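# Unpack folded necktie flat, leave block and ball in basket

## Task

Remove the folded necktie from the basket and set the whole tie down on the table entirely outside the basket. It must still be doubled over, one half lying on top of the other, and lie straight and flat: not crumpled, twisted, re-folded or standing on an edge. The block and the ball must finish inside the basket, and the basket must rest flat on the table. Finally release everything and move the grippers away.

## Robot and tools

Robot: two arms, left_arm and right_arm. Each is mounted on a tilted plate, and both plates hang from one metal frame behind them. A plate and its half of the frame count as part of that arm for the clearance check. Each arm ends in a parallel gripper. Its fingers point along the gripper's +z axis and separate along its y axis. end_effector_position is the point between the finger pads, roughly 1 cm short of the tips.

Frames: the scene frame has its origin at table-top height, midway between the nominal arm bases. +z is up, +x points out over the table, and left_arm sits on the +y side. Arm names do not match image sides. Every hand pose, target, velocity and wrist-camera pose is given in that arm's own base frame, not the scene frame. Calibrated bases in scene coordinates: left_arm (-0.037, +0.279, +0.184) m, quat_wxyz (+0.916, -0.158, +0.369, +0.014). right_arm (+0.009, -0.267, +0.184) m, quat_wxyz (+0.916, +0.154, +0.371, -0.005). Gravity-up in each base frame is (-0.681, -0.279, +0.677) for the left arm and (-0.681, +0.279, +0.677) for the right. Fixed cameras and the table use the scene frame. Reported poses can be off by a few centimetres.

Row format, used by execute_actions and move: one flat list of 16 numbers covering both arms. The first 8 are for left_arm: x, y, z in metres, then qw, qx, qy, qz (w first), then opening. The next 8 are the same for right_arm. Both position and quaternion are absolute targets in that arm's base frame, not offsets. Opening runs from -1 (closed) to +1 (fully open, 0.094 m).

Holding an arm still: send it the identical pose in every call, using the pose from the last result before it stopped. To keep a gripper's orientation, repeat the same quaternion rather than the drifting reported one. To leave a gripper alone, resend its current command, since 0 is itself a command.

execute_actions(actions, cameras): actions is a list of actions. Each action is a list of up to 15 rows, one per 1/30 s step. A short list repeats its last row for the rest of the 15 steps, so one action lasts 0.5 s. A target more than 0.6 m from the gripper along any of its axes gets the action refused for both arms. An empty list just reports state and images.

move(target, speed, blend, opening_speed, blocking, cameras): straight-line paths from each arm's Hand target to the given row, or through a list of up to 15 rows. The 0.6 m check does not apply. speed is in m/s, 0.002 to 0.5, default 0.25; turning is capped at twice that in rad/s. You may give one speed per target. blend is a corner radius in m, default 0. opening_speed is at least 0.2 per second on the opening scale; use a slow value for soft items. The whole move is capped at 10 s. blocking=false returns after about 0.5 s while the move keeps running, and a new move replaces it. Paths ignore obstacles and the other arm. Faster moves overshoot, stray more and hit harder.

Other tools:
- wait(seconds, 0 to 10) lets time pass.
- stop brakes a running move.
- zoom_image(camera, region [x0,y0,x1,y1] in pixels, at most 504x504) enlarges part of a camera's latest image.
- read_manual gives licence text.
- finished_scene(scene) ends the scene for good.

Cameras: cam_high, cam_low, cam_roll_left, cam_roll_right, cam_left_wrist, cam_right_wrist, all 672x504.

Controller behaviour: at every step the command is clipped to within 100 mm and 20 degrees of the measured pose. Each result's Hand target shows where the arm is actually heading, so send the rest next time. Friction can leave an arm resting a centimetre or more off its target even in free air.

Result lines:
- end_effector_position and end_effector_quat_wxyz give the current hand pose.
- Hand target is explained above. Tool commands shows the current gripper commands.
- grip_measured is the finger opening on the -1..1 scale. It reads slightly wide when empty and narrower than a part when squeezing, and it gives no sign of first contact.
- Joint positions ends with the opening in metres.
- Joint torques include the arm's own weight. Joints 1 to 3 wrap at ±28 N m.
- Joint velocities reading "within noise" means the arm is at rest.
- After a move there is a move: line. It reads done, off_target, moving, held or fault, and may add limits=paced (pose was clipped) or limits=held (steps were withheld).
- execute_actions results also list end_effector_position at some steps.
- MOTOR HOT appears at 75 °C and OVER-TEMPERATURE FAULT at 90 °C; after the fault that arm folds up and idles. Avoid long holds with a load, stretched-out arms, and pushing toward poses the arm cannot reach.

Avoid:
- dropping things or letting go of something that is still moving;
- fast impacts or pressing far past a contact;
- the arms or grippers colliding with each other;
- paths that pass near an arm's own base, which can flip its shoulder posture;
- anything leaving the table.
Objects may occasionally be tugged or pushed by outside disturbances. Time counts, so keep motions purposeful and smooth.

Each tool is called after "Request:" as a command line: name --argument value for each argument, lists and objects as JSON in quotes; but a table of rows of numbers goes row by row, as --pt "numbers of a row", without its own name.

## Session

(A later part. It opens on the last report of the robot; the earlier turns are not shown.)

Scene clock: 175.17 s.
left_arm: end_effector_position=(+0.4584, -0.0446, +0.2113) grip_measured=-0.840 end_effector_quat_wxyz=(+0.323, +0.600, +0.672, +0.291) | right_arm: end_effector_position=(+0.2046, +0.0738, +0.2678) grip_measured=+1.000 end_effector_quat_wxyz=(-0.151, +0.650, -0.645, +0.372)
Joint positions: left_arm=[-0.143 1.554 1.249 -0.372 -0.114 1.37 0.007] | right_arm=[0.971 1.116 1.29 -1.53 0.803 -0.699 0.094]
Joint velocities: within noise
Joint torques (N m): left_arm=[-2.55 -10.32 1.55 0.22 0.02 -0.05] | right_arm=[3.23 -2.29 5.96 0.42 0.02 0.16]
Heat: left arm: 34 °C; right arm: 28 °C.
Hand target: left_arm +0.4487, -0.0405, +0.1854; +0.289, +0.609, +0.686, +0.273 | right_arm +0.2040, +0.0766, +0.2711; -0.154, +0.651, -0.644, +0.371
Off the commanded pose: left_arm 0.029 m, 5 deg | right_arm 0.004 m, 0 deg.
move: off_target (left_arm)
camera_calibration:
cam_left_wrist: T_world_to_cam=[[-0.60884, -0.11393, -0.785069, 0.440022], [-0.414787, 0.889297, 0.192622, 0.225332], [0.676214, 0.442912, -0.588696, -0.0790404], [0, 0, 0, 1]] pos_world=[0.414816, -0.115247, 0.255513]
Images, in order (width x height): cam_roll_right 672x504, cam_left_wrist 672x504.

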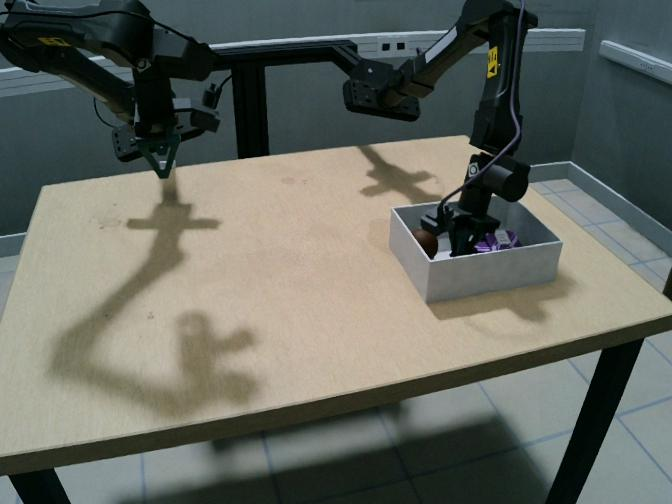

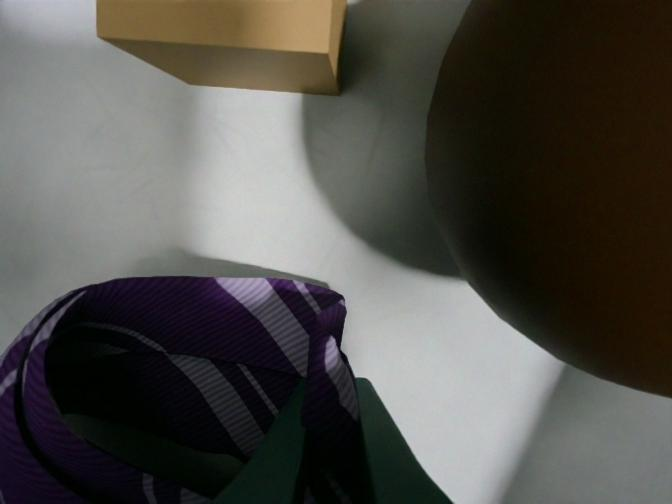

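Request:
move --target '[0.404,-0.067,0.265,0.2887,0.6096,0.6864,0.2727,-1,0.2040,0.0767,0.2711,0.1534,-0.6512,0.6442,-0.3712,1]' --speed 0.08 --cameras '["cam_left_wrist","cam_roll_right","cam_roll_left","cam_high"]'

Request:
zoom_image --camera "cam_roll_right" --region '[380, 150, 580, 310]'

Scene clock: 179.67 s.
left_arm: end_effector_position=(+0.4091, -0.0608, +0.2480) grip_measured=-0.850 end_effector_quat_wxyz=(+0.272, +0.611, +0.693, +0.270) | right_arm: end_effector_position=(+0.2046, +0.0738, +0.2678) grip_measured=+1.000 end_effector_quat_wxyz=(-0.151, +0.650, -0.645, +0.372)
Joint positions: left_arm=[-0.24 1.473 1.405 -0.739 -0.209 1.291 0.007] | right_arm=[0.971 1.116 1.29 -1.53 0.803 -0.699 0.094]
Joint velocities: within noise
Joint torques (N m): left_arm=[-3.97 -14.11 5.31 0.26 0.13 -0.07] | right_arm=[3.19 -2.24 5.96 0.43 0.03 0.15]
Heat: left arm: 34 °C; right arm: 28 °C.
Hand target: left_arm +0.4040, -0.0667, +0.2647; +0.289, +0.609, +0.686, +0.273 | right_arm +0.2040, +0.0766, +0.2711; -0.154, +0.651, -0.644, +0.371
Off the commanded pose: left_arm 0.019 m, 2 deg | right_arm 0.004 m, 0 deg.
move: off_target (left_arm)
camera_calibration:
cam_left_wrist: T_world_to_cam=[[-0.690962, -0.110119, -0.714454, 0.453263], [-0.412371, 0.871792, 0.264442, 0.192307], [0.593735, 0.477339, -0.647785, 0.0336101], [0, 0, 0, 1]] pos_world=[0.372534, -0.133782, 0.294754]
Images, in order (width x height): cam_high 672x504, cam_roll_left 672x504, cam_roll_right 672x504, cam_left_wrist 672x504.

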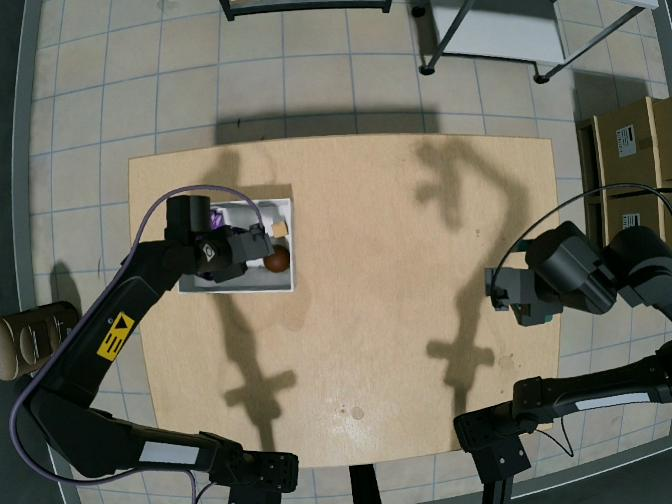

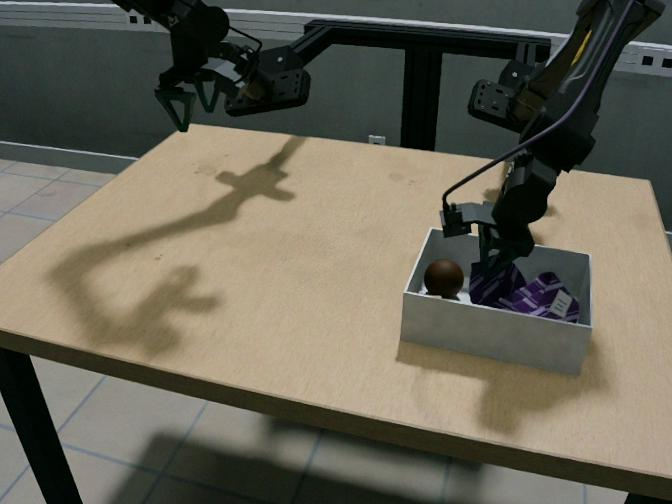

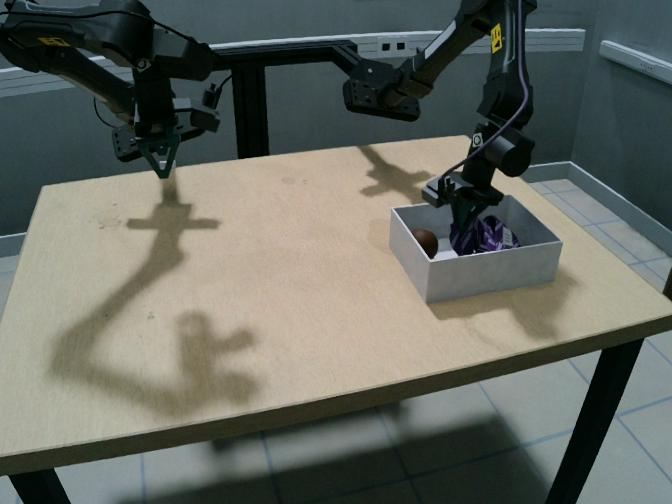

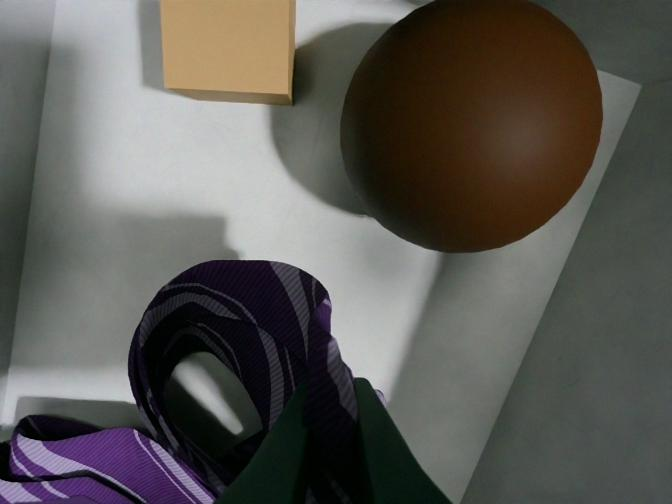

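Scaled by 2.520 from the camera's 672x504 image, which has a finer 960x720 frame.

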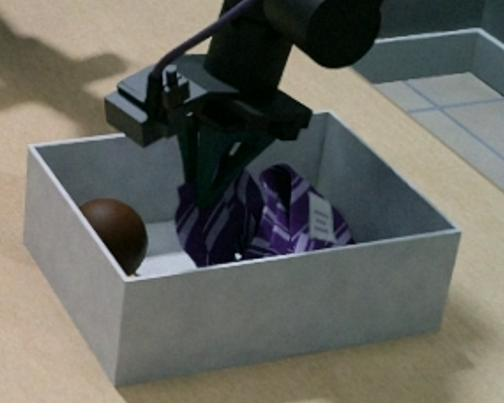

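Request:
move --pt "0.3223 -0.078 0.315 0.2887 0.6096 0.6864 0.2727 -1 0.2040 0.0767 0.2711 0.1534 -0.6512 0.6442 -0.3712 1" --pt "0.1366 -0.1418 0.2942 0.3412 0.7181 0.6064 0.0229 -1 0.2040 0.0767 0.2711 0.1534 -0.6512 0.6442 -0.3712 1" --speed 0.1 --blend '[0.03,0]'

Scene clock: 228.93 s.
left_arm: end_effector_position=(+0.1452, -0.1410, +0.2990) grip_measured=-0.850 end_effector_quat_wxyz=(+0.346, +0.712, +0.610, +0.037) | right_arm: end_effector_position=(+0.2046, +0.0738, +0.2678) grip_measured=+1.000 end_effector_quat_wxyz=(-0.151, +0.650, -0.645, +0.372)
Joint positions: left_arm=[-0.804 0.874 1.353 -1.339 -0.032 0.932 0.007] | right_arm=[0.971 1.116 1.29 -1.53 0.803 -0.699 0.094]
Joint velocities: within noise
Joint torques (N m): left_arm=[-1.29 -4.27 2.54 0.65 0.64 -0.06] | right_arm=[3.25 -2.25 6 0.4 0.04 0.15]
Heat: left arm: 35 °C; right arm: 27 °C.
Hand target: left_arm +0.1368, -0.1417, +0.2943; +0.341, +0.718, +0.606, +0.023 | right_arm +0.2040, +0.0766, +0.2711; -0.154, +0.651, -0.644, +0.371
Off the commanded pose: left_arm 0.010 m, 2 deg | right_arm 0.004 m, 0 deg.
move: done
camera_calibration:
cam_left_wrist: T_world_to_cam=[[-0.837888, 0.007678, -0.545788, 0.286053], [0.00958367, 0.999954, -0.000645656, 0.176026], [0.545758, -0.00577164, -0.837923, 0.257337], [0, 0, 0, 1]] pos_world=[0.0975492, -0.176729, 0.371867]
cam_right_wrist: T_world_to_cam=[[0.722941, 0.0902743, 0.684987, -0.333542], [-0.378123, -0.778077, 0.501617, 0.044181], [0.578255, -0.621649, -0.528369, 0.155997], [0, 0, 0, 1]] pos_world=[0.167631, 0.161462, 0.288734]

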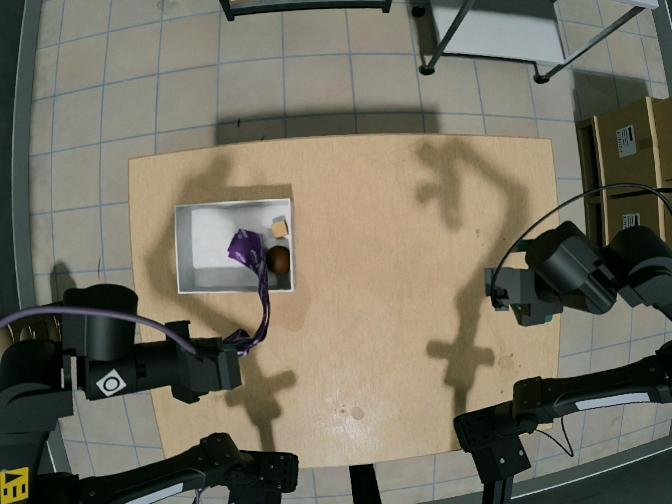

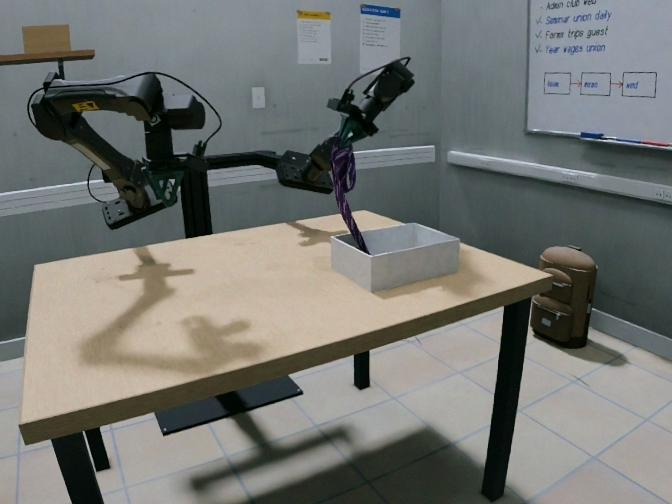

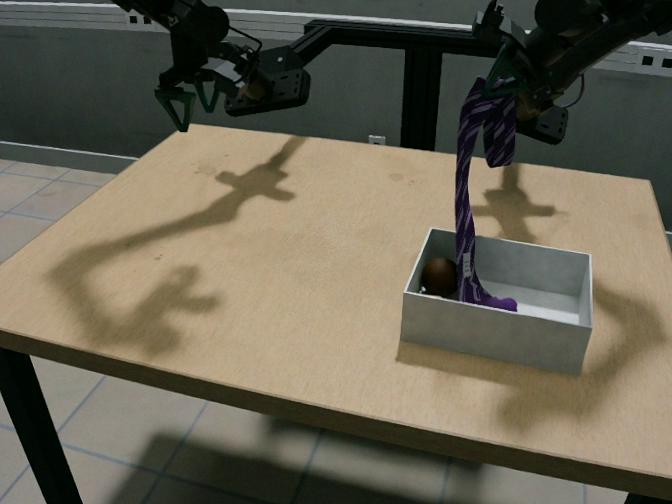

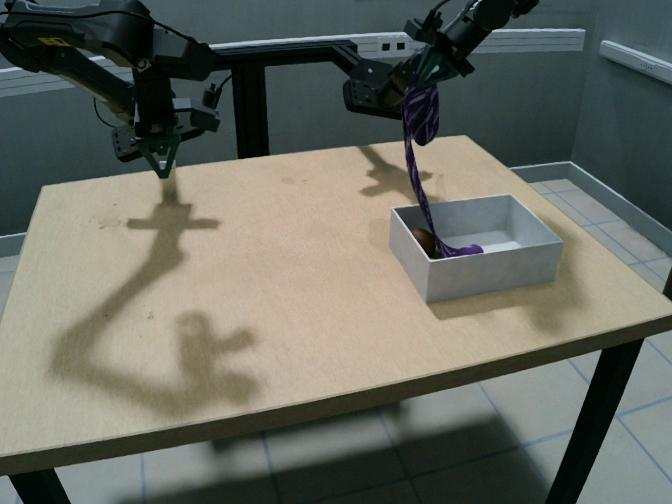

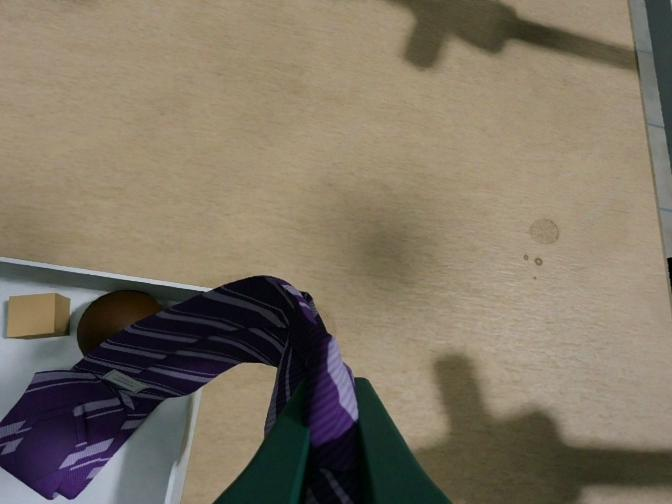

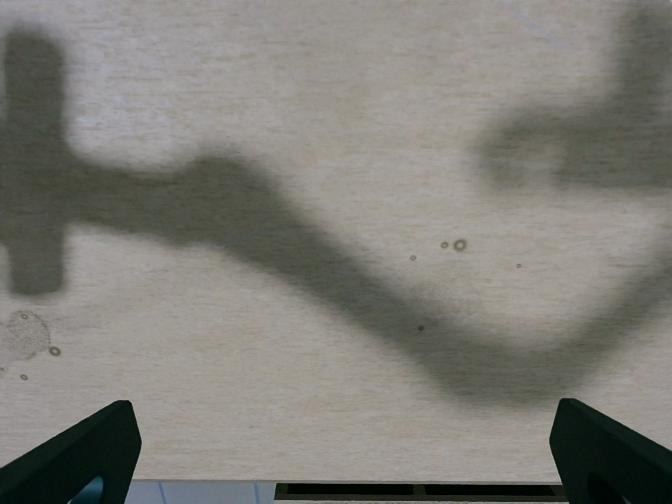

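Request:
zoom_image --camera "cam_roll_left" --region '[420, 60, 600, 320]'

Request:
zoom_image --camera "cam_left_wrist" --region '[0, 230, 400, 504]'

Request:
zoom_image --camera "cam_low" --region '[300, 90, 420, 270]'

Scaled by 1.938 from the camera's 672x504 image, which has a finer 960x720 frame.

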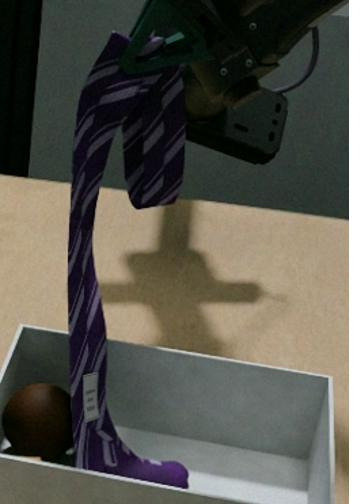

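Scaled by 1.260 from the camera's 672x504 image, which has a finer 960x720 frame.

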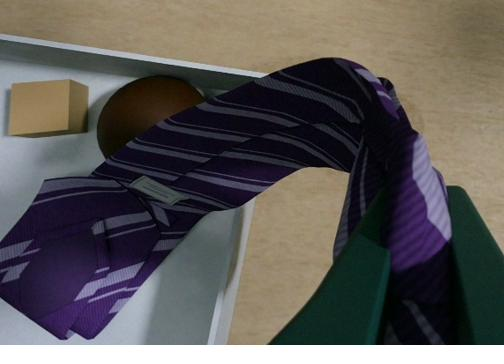

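Scaled by 2.800 from the camera's 672x504 image, which has a finer 960x720 frame.

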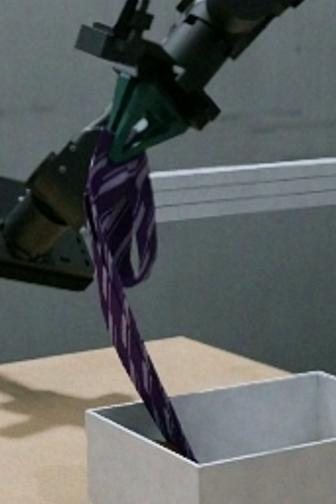

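Request:
move --pt "0.0626 -0.2577 0.3050 0.3412 0.7181 0.6064 0.0229 -1 0.2040 0.0767 0.2711 0.1534 -0.6512 0.6442 -0.3712 1" --pt "0.1017 -0.369 0.2690 0.3412 0.7181 0.6064 0.0229 -1 0.2040 0.0767 0.2711 0.1534 -0.6512 0.6442 -0.3712 1" --speed 0.12 --blend '[0.03,0]'

Scene clock: 243.80 s.
left_arm: end_effector_position=(+0.1050, -0.3614, +0.2595) grip_measured=-0.850 end_effector_quat_wxyz=(+0.331, +0.719, +0.610, +0.043) | right_arm: end_effector_position=(+0.2046, +0.0738, +0.2678) grip_measured=+1.000 end_effector_quat_wxyz=(-0.151, +0.650, -0.645, +0.372)
Joint positions: left_arm=[-1.497 1.537 1.604 -1.107 -0.447 0.36 0.007] | right_arm=[0.971 1.116 1.29 -1.53 0.803 -0.699 0.094]
Joint velocities: within noise
Joint torques (N m): left_arm=[-4.75 -2.52 5.14 1.47 0.51 0.06] | right_arm=[3.21 -2.29 5.97 0.43 0.04 0.15]
Heat: left arm: 33 °C; right arm: 27 °C.
Hand target: left_arm +0.1016, -0.3687, +0.2691; +0.341, +0.718, +0.606, +0.023 | right_arm +0.2040, +0.0766, +0.2711; -0.154, +0.651, -0.644, +0.371
Off the commanded pose: left_arm 0.013 m, 3 deg | right_arm 0.004 m, 0 deg.
move: off_target (left_arm)
camera_calibration:
cam_left_wrist: T_world_to_cam=[[-0.844346, 0.0284183, -0.535044, 0.237892], [0.0127277, 0.999374, 0.0329952, 0.387466], [0.535647, 0.0210495, -0.844179, 0.257198], [0, 0, 0, 1]] pos_world=[0.058164, -0.399397, 0.331619]
cam_right_wrist: T_world_to_cam=[[0.722941, 0.0902743, 0.684987, -0.333542], [-0.378123, -0.778077, 0.501617, 0.044181], [0.578255, -0.621649, -0.528369, 0.155997], [0, 0, 0, 1]] pos_world=[0.167631, 0.161462, 0.288734]

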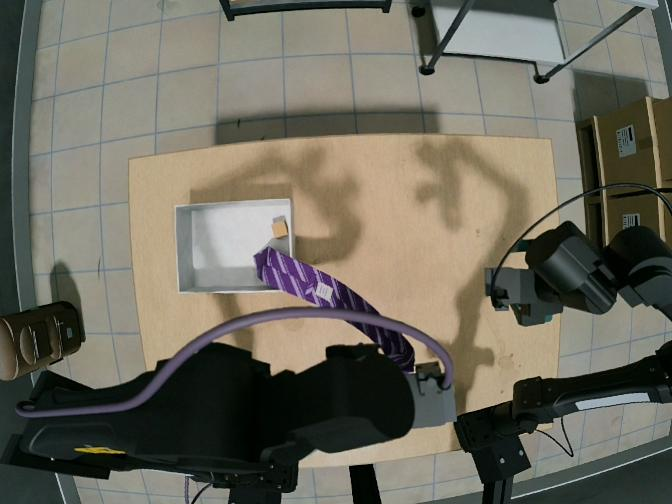

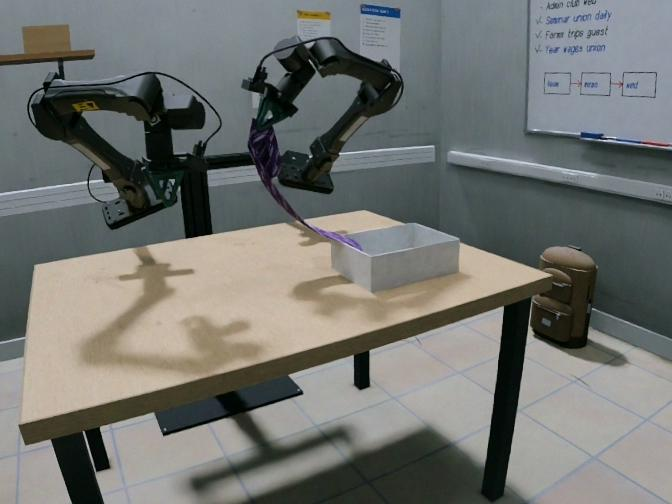

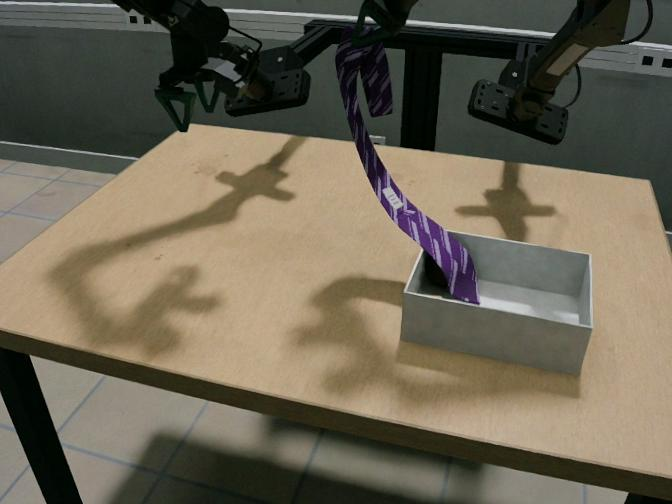

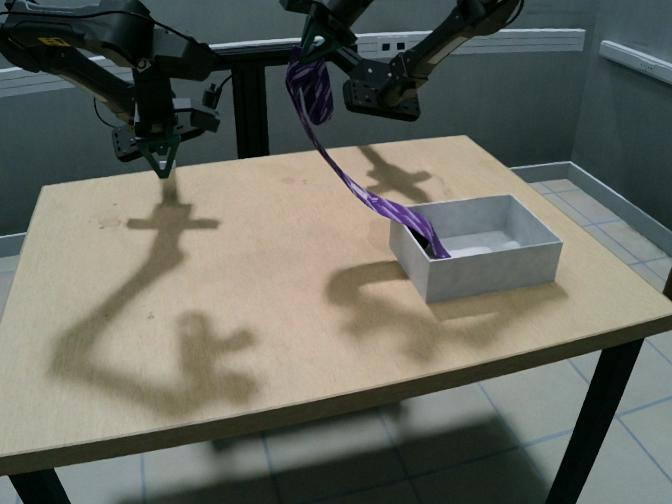

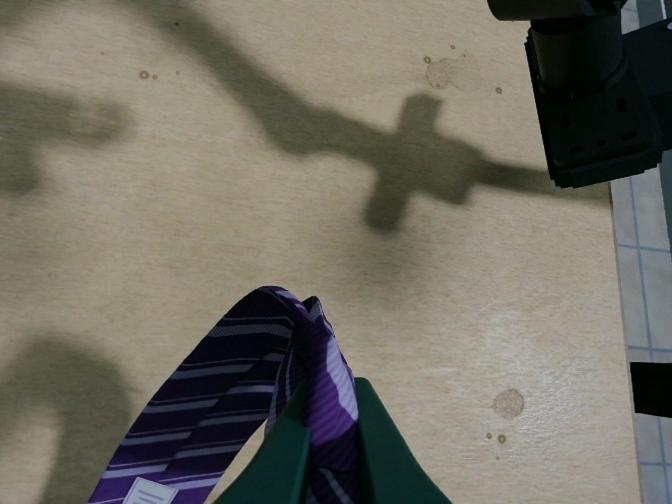

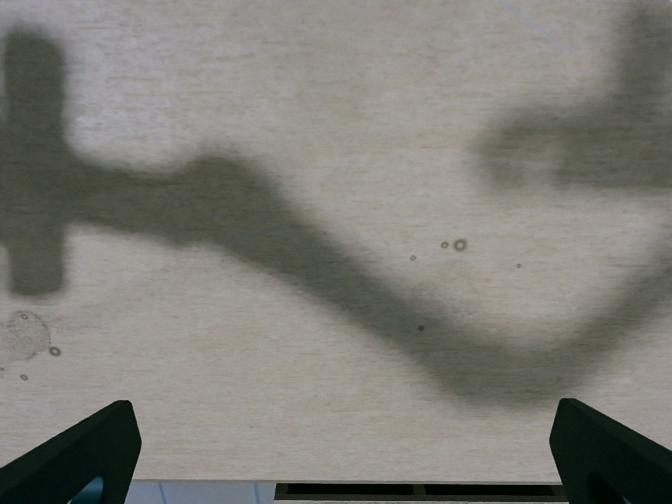

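Request:
zoom_image --camera "cam_roll_left" --region '[300, 0, 500, 320]'

Request:
zoom_image --camera "cam_low" --region '[220, 60, 400, 270]'

Request:
zoom_image --camera "cam_roll_right" --region '[250, 10, 470, 280]'

Scaled by 1.575 from the camera's 672x504 image, which has a finer 960x720 frame.

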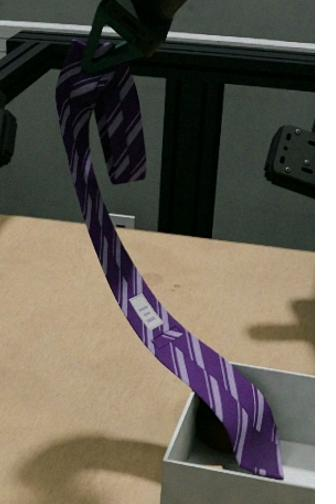

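Scaled by 2.400 from the camera's 672x504 image, which has a finer 960x720 frame.

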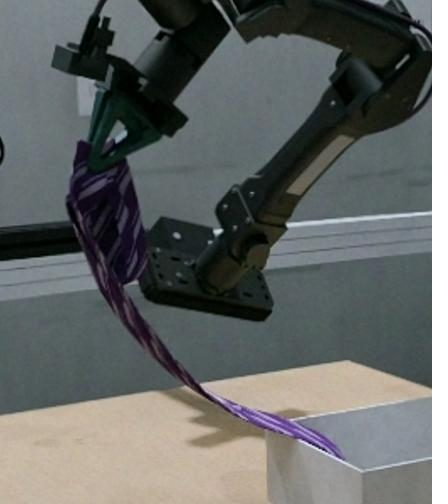

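Scaled by 1.867 from the camera's 672x504 image, which has a finer 960x720 frame.

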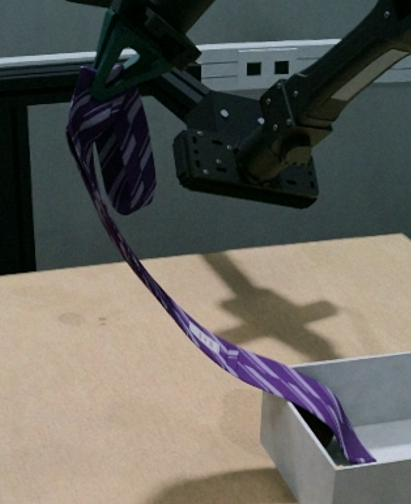

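Request:
move --pt "0.1281 -0.5688 0.2427 0.4949 0.7512 0.4292 -0.0837 -1 0.217 -0.1277 0.2943 0.371 -0.005 0.916 -0.154 1" --pt "0.2707 -0.5719 0.296 0.4949 0.7512 0.4292 -0.0837 -1 0.217 -0.1277 0.2943 0.371 -0.005 0.916 -0.154 1" --speed 0.15 --blend '[0.04,0]'

Scene clock: 293.97 s.
left_arm: end_effector_position=(+0.2813, -0.5632, +0.2981) grip_measured=-0.850 end_effector_quat_wxyz=(+0.499, +0.742, +0.442, -0.070) | right_arm: end_effector_position=(+0.2121, -0.1239, +0.2877) grip_measured=+1.000 end_effector_quat_wxyz=(+0.363, -0.011, +0.919, -0.155)
Joint positions: left_arm=[-1.089 2.215 2.345 -0.646 0.072 0.936 0.007] | right_arm=[-0.686 0.9 1.223 -1.105 -0.212 -0.62 0.094]
Joint velocities: within noise
Joint torques (N m): left_arm=[-10.06 -9.33 5.9 1.24 0.78 0.07] | right_arm=[-0.85 -6 8.02 0.78 -0.09 0.14]
Heat: left arm: 33 °C; right arm: 27 °C.
Hand target: left_arm +0.2705, -0.5715, +0.2960; +0.496, +0.751, +0.429, -0.084 | right_arm +0.2168, -0.1276, +0.2943; +0.371, -0.005, +0.916, -0.154
Off the commanded pose: left_arm 0.014 m, 2 deg | right_arm 0.009 m, 1 deg.
move: off_target (left_arm)
camera_calibration:
cam_left_wrist: T_world_to_cam=[[-0.724022, 0.100064, -0.682481, 0.463555], [0.381754, 0.882204, -0.275644, 0.507863], [0.574505, -0.460112, -0.676935, -0.132173], [0, 0, 0, 1]] pos_world=[0.217679, -0.555239, 0.366884]
cam_right_wrist: T_world_to_cam=[[-0.117368, -0.955748, 0.269761, -0.166663], [-0.931194, 0.0115173, -0.364342, 0.347563], [0.345112, -0.293962, -0.891338, 0.233704], [0, 0, 0, 1]] pos_world=[0.223434, -0.0945907, 0.3799]

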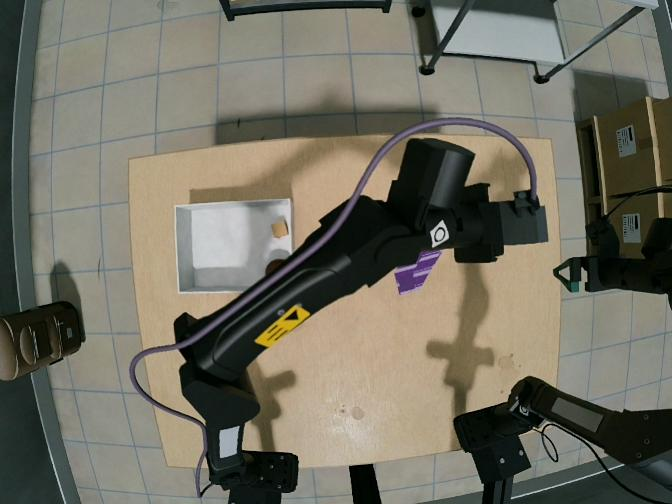

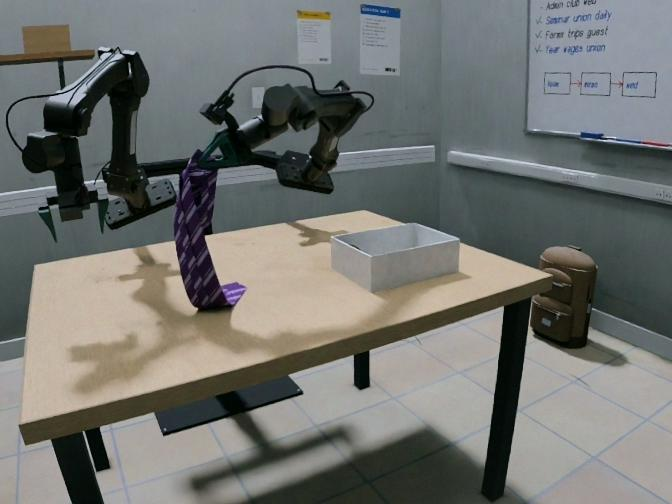

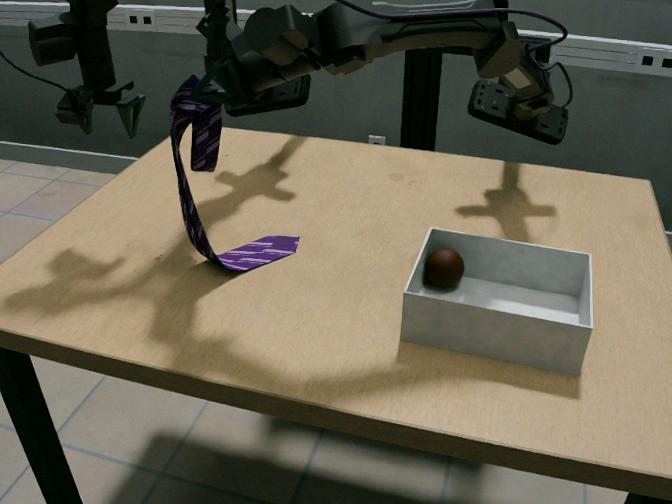

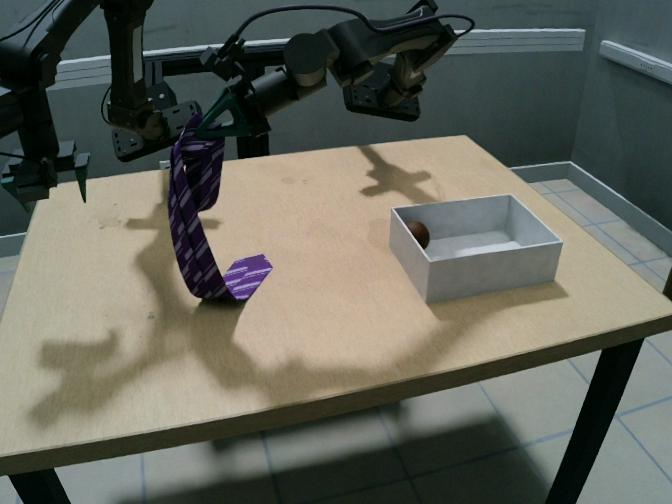

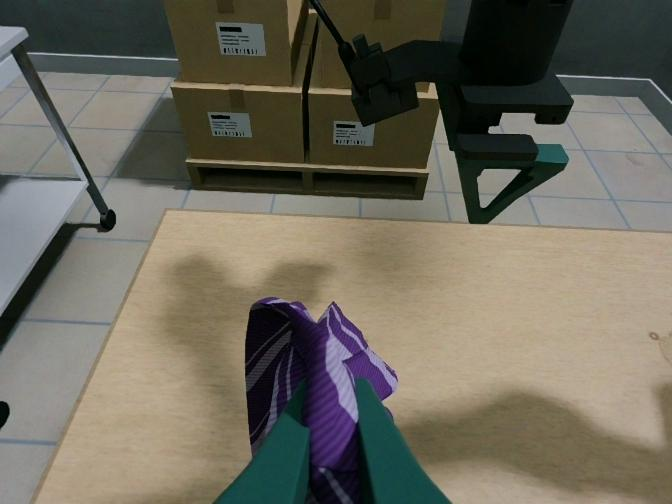

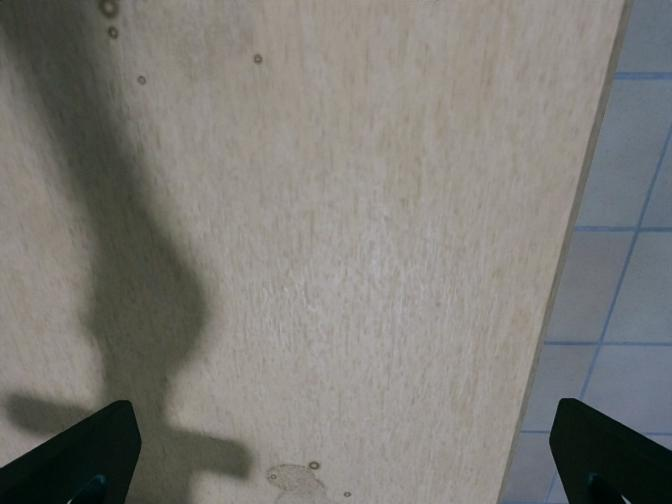

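Request:
move --target '[0.1364,-0.6499,0.3357,0.4949,0.7512,0.4292,-0.0837,-1,0.217,-0.1277,0.2943,0.371,-0.005,0.916,-0.154,1]' --speed 0.12 --cameras '["cam_high","cam_roll_left","cam_roll_right","cam_low"]'

Scene clock: 317.83 s.
left_arm: end_effector_position=(+0.1551, -0.6391, +0.3311) grip_measured=-0.850 end_effector_quat_wxyz=(+0.543, +0.723, +0.418, -0.083) | right_arm: end_effector_position=(+0.2121, -0.1239, +0.2877) grip_measured=+1.000 end_effector_quat_wxyz=(+0.363, -0.011, +0.919, -0.155)
Joint positions: left_arm=[-1.379 2.465 2.842 -0.79 -0.166 0.822 0.007] | right_arm=[-0.686 0.9 1.223 -1.105 -0.212 -0.62 0.094]
Joint velocities: within noise
Joint torques (N m): left_arm=[-11.75 -8.18 4.85 1.72 0.53 -0.07] | right_arm=[-0.87 -6.04 8.03 0.76 -0.1 0.14]
Heat: left arm: 34 °C; right arm: 28 °C.
Hand target: left_arm +0.1361, -0.6479, +0.3348; +0.551, +0.722, +0.406, -0.101 | right_arm +0.2168, -0.1276, +0.2942; +0.371, -0.005, +0.916, -0.154
Off the commanded pose: left_arm 0.022 m, 7 deg | right_arm 0.009 m, 1 deg.
elbow stopped short (left arm): the move would have taken joint 3 (elbow) straighter than the controller allows.
move: off_target (left_arm)
Images, in order (width x height): cam_high 672x504, cam_low 672x504, cam_roll_left 672x504, cam_roll_right 672x504.

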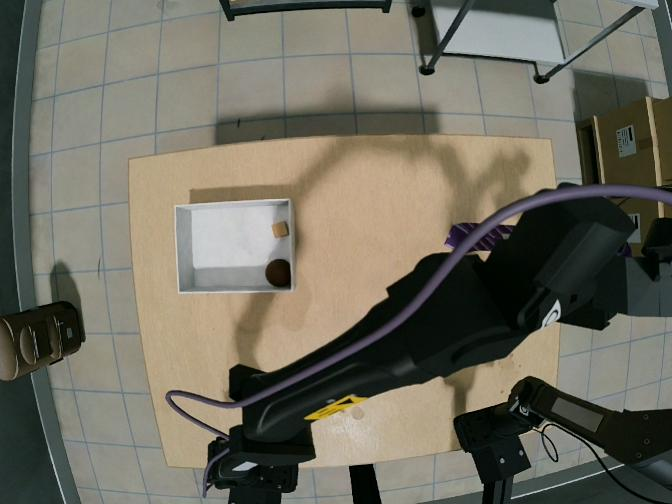

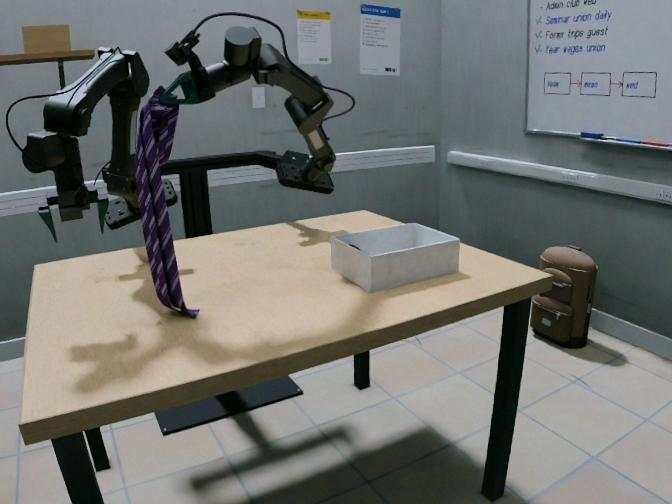

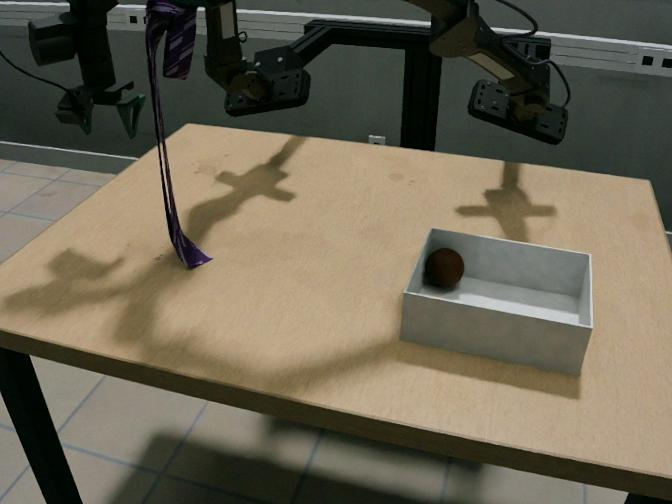

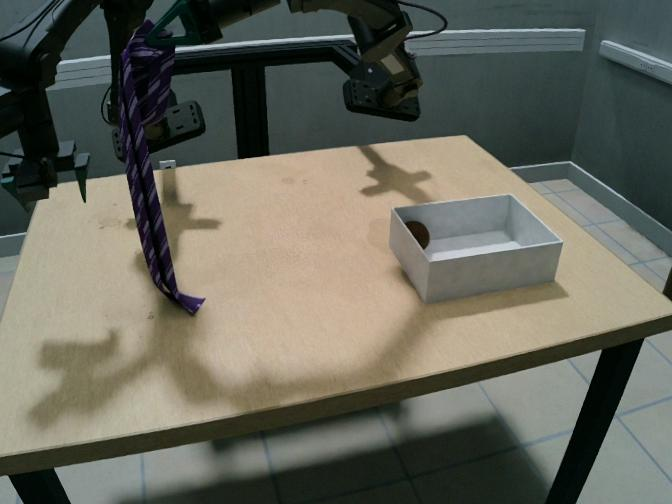

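Request:
move --pt "0.0283 -0.5603 0.3526 0.5565 0.7285 0.3455 -0.2015 -1 0.0607 -0.2552 0.3372 0.4017 0.3459 0.8482 -0.0003 1" --pt "0.0188 -0.671 0.2664 0.5565 0.7285 0.3455 -0.2015 -1 0.0607 -0.2552 0.3372 0.4017 0.3459 0.8482 -0.0003 1" --speed 0.12 --cameras '["cam_high","cam_roll_left","cam_roll_right","cam_low"]'

Scene clock: 345.30 s.
left_arm: end_effector_position=(+0.0409, -0.6631, +0.2637) grip_measured=-0.850 end_effector_quat_wxyz=(+0.555, +0.728, +0.359, -0.185) | right_arm: end_effector_position=(+0.0631, -0.2560, +0.3322) grip_measured=+1.000 end_effector_quat_wxyz=(+0.414, +0.362, +0.832, -0.077)
Joint positions: left_arm=[-1.537 2.209 2.015 -0.13 -0.097 0.759 0.007] | right_arm=[-1.846 1.311 1.657 -1.561 -0.81 -0.871 0.094]
Joint velocities: within noise
Joint torques (N m): left_arm=[-11.33 -6.56 5.91 1.7 0.52 -0.07] | right_arm=[-4.62 -3.15 5.61 0.72 -0.08 0.16]
Heat: left arm: 36 °C; right arm: 28 °C.
Hand target: left_arm +0.0188, -0.6696, +0.2663; +0.556, +0.728, +0.345, -0.202 | right_arm +0.0613, -0.2555, +0.3368; +0.419, +0.371, +0.825, -0.076
Off the commanded pose: left_arm 0.024 m, 2 deg | right_arm 0.006 m, 9 deg.
joint sent to its limit (right arm) — joint 4 (wrist pitch), lower limit. The joint targets are off in orientation, not in position.
move: off_target (left_arm, right_arm)
Images, in order (width x height): cam_high 672x504, cam_low 672x504, cam_roll_left 672x504, cam_roll_right 672x504.

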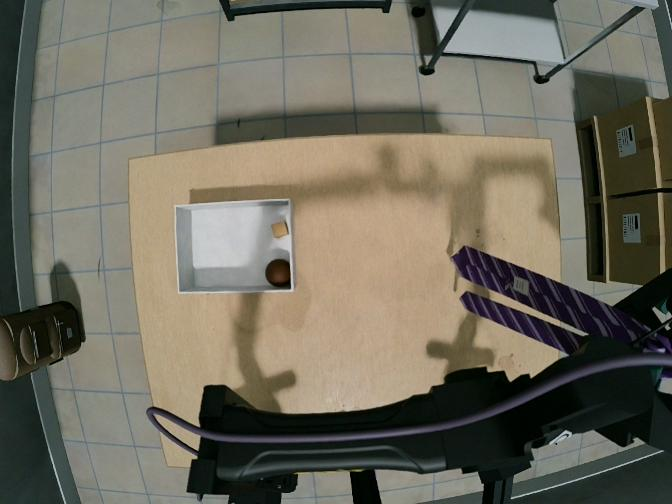

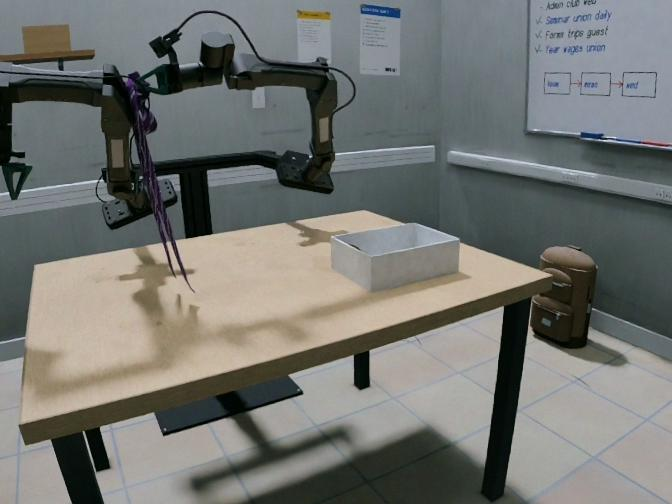

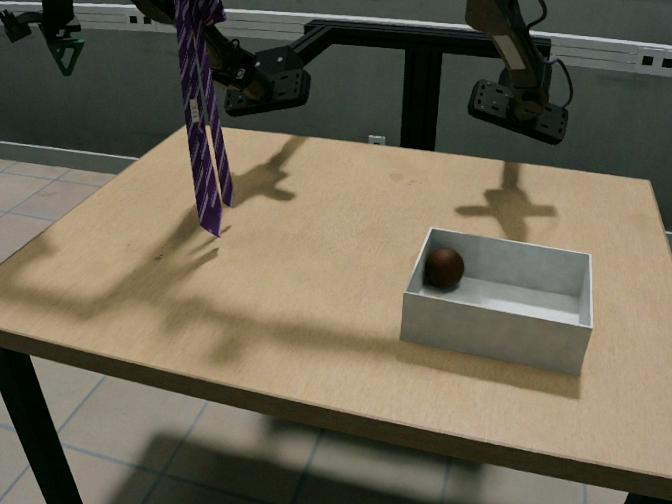

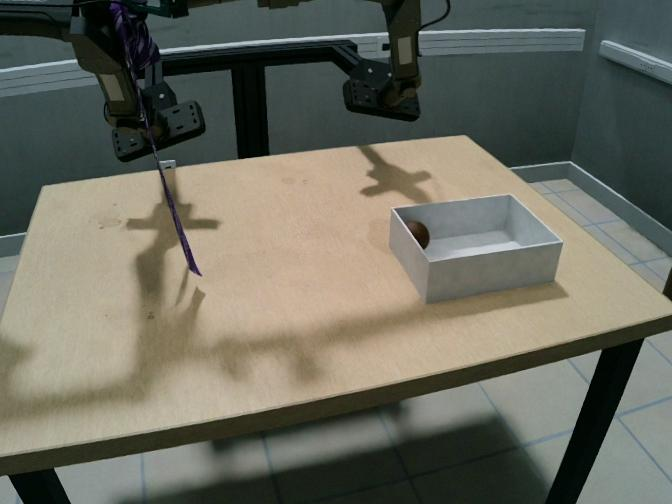

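Request:
wait --seconds 1 --cameras '["cam_high","cam_roll_left","cam_roll_right","cam_low"]'

Request:
zoom_image --camera "cam_roll_left" --region '[130, 0, 300, 260]'

Request:
zoom_image --camera "cam_low" --region '[80, 50, 260, 320]'

Request:
zoom_image --camera "cam_roll_right" --region '[60, 0, 260, 300]'

Scene clock: 351.30 s.
left_arm: end_effector_position=(+0.0410, -0.6631, +0.2637) grip_measured=-0.850 end_effector_quat_wxyz=(+0.555, +0.728, +0.359, -0.185) | right_arm: end_effector_position=(+0.0631, -0.2560, +0.3322) grip_measured=+1.000 end_effector_quat_wxyz=(+0.414, +0.362, +0.832, -0.077)
Joint positions: left_arm=[-1.537 2.209 2.015 -0.13 -0.097 0.759 0.007] | right_arm=[-1.846 1.311 1.657 -1.561 -0.81 -0.87 0.094]
Joint velocities: within noise
Joint torques (N m): left_arm=[-11.3 -6.64 5.94 1.71 0.52 -0.07] | right_arm=[-4.59 -3.21 5.59 0.73 -0.1 0.16]
Heat: left arm: 36 °C; right arm: 28 °C.
Hand target: left_arm +0.0188, -0.6696, +0.2663; +0.556, +0.728, +0.346, -0.201 | right_arm +0.0613, -0.2555, +0.3368; +0.419, +0.371, +0.825, -0.076
Tool commands: left_gripper/opening=-1.0 right_gripper/opening=+1.0
Off the commanded pose: left_arm 0.024 m, 2 deg | right_arm 0.006 m, 9 deg.
wait: 1.00 s; at rest from the start
Images, in order (width x height): cam_high 672x504, cam_low 672x504, cam_roll_left 672x504, cam_roll_right 672x504.

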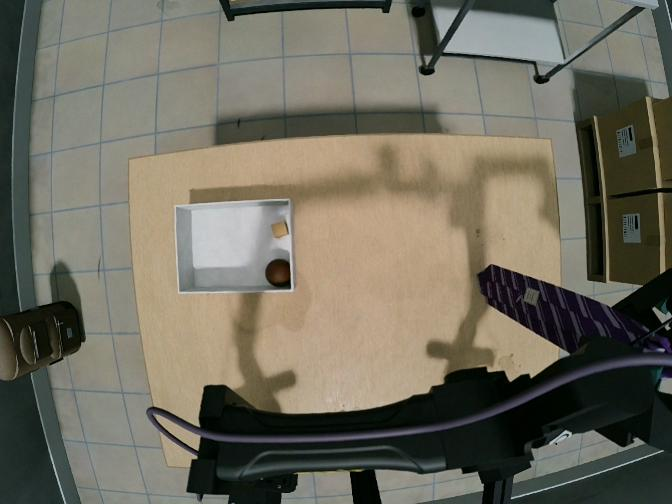

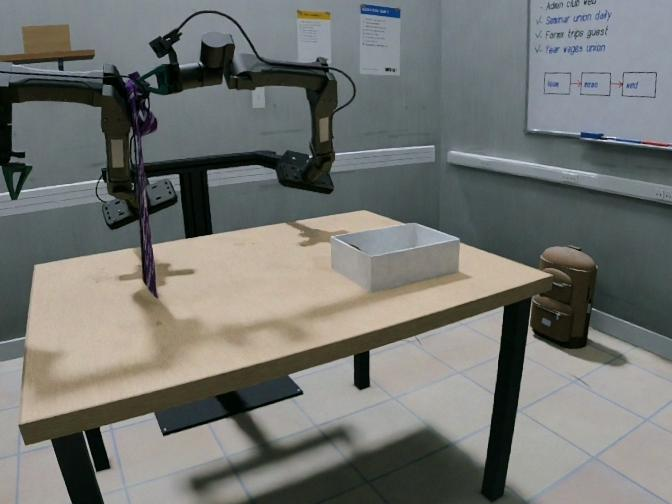

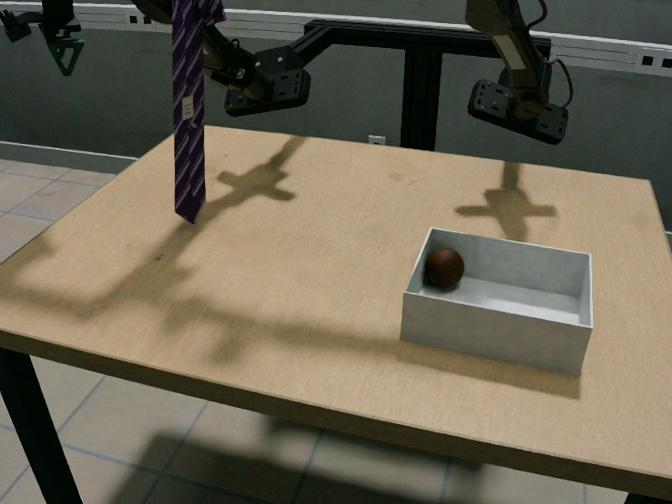

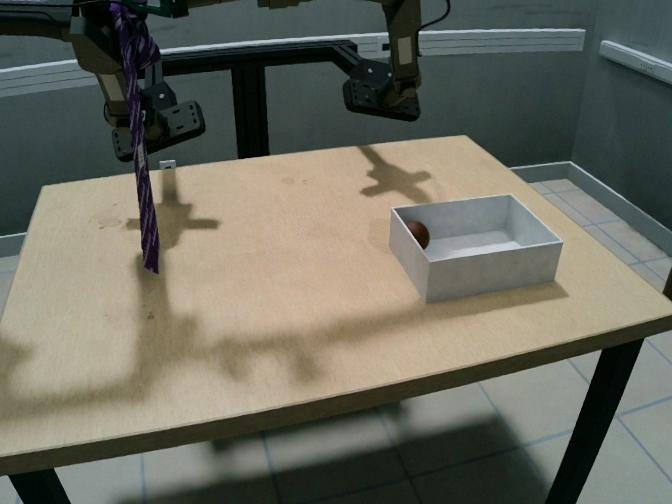

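Scaled by 1.938 from the camera's 672x504 image, which has a finer 960x720 frame.

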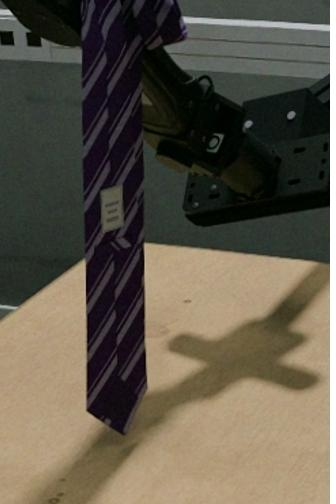

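Scaled by 1.867 from the camera's 672x504 image, which has a finer 960x720 frame.

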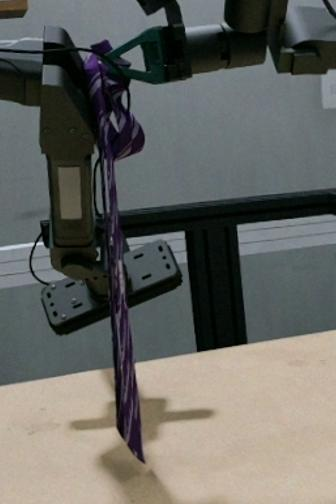

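Scaled by 1.680 from the camera's 672x504 image, which has a finer 960x720 frame.

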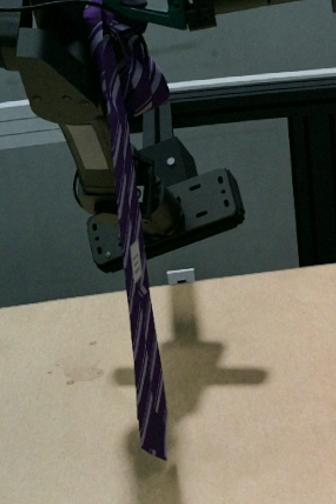

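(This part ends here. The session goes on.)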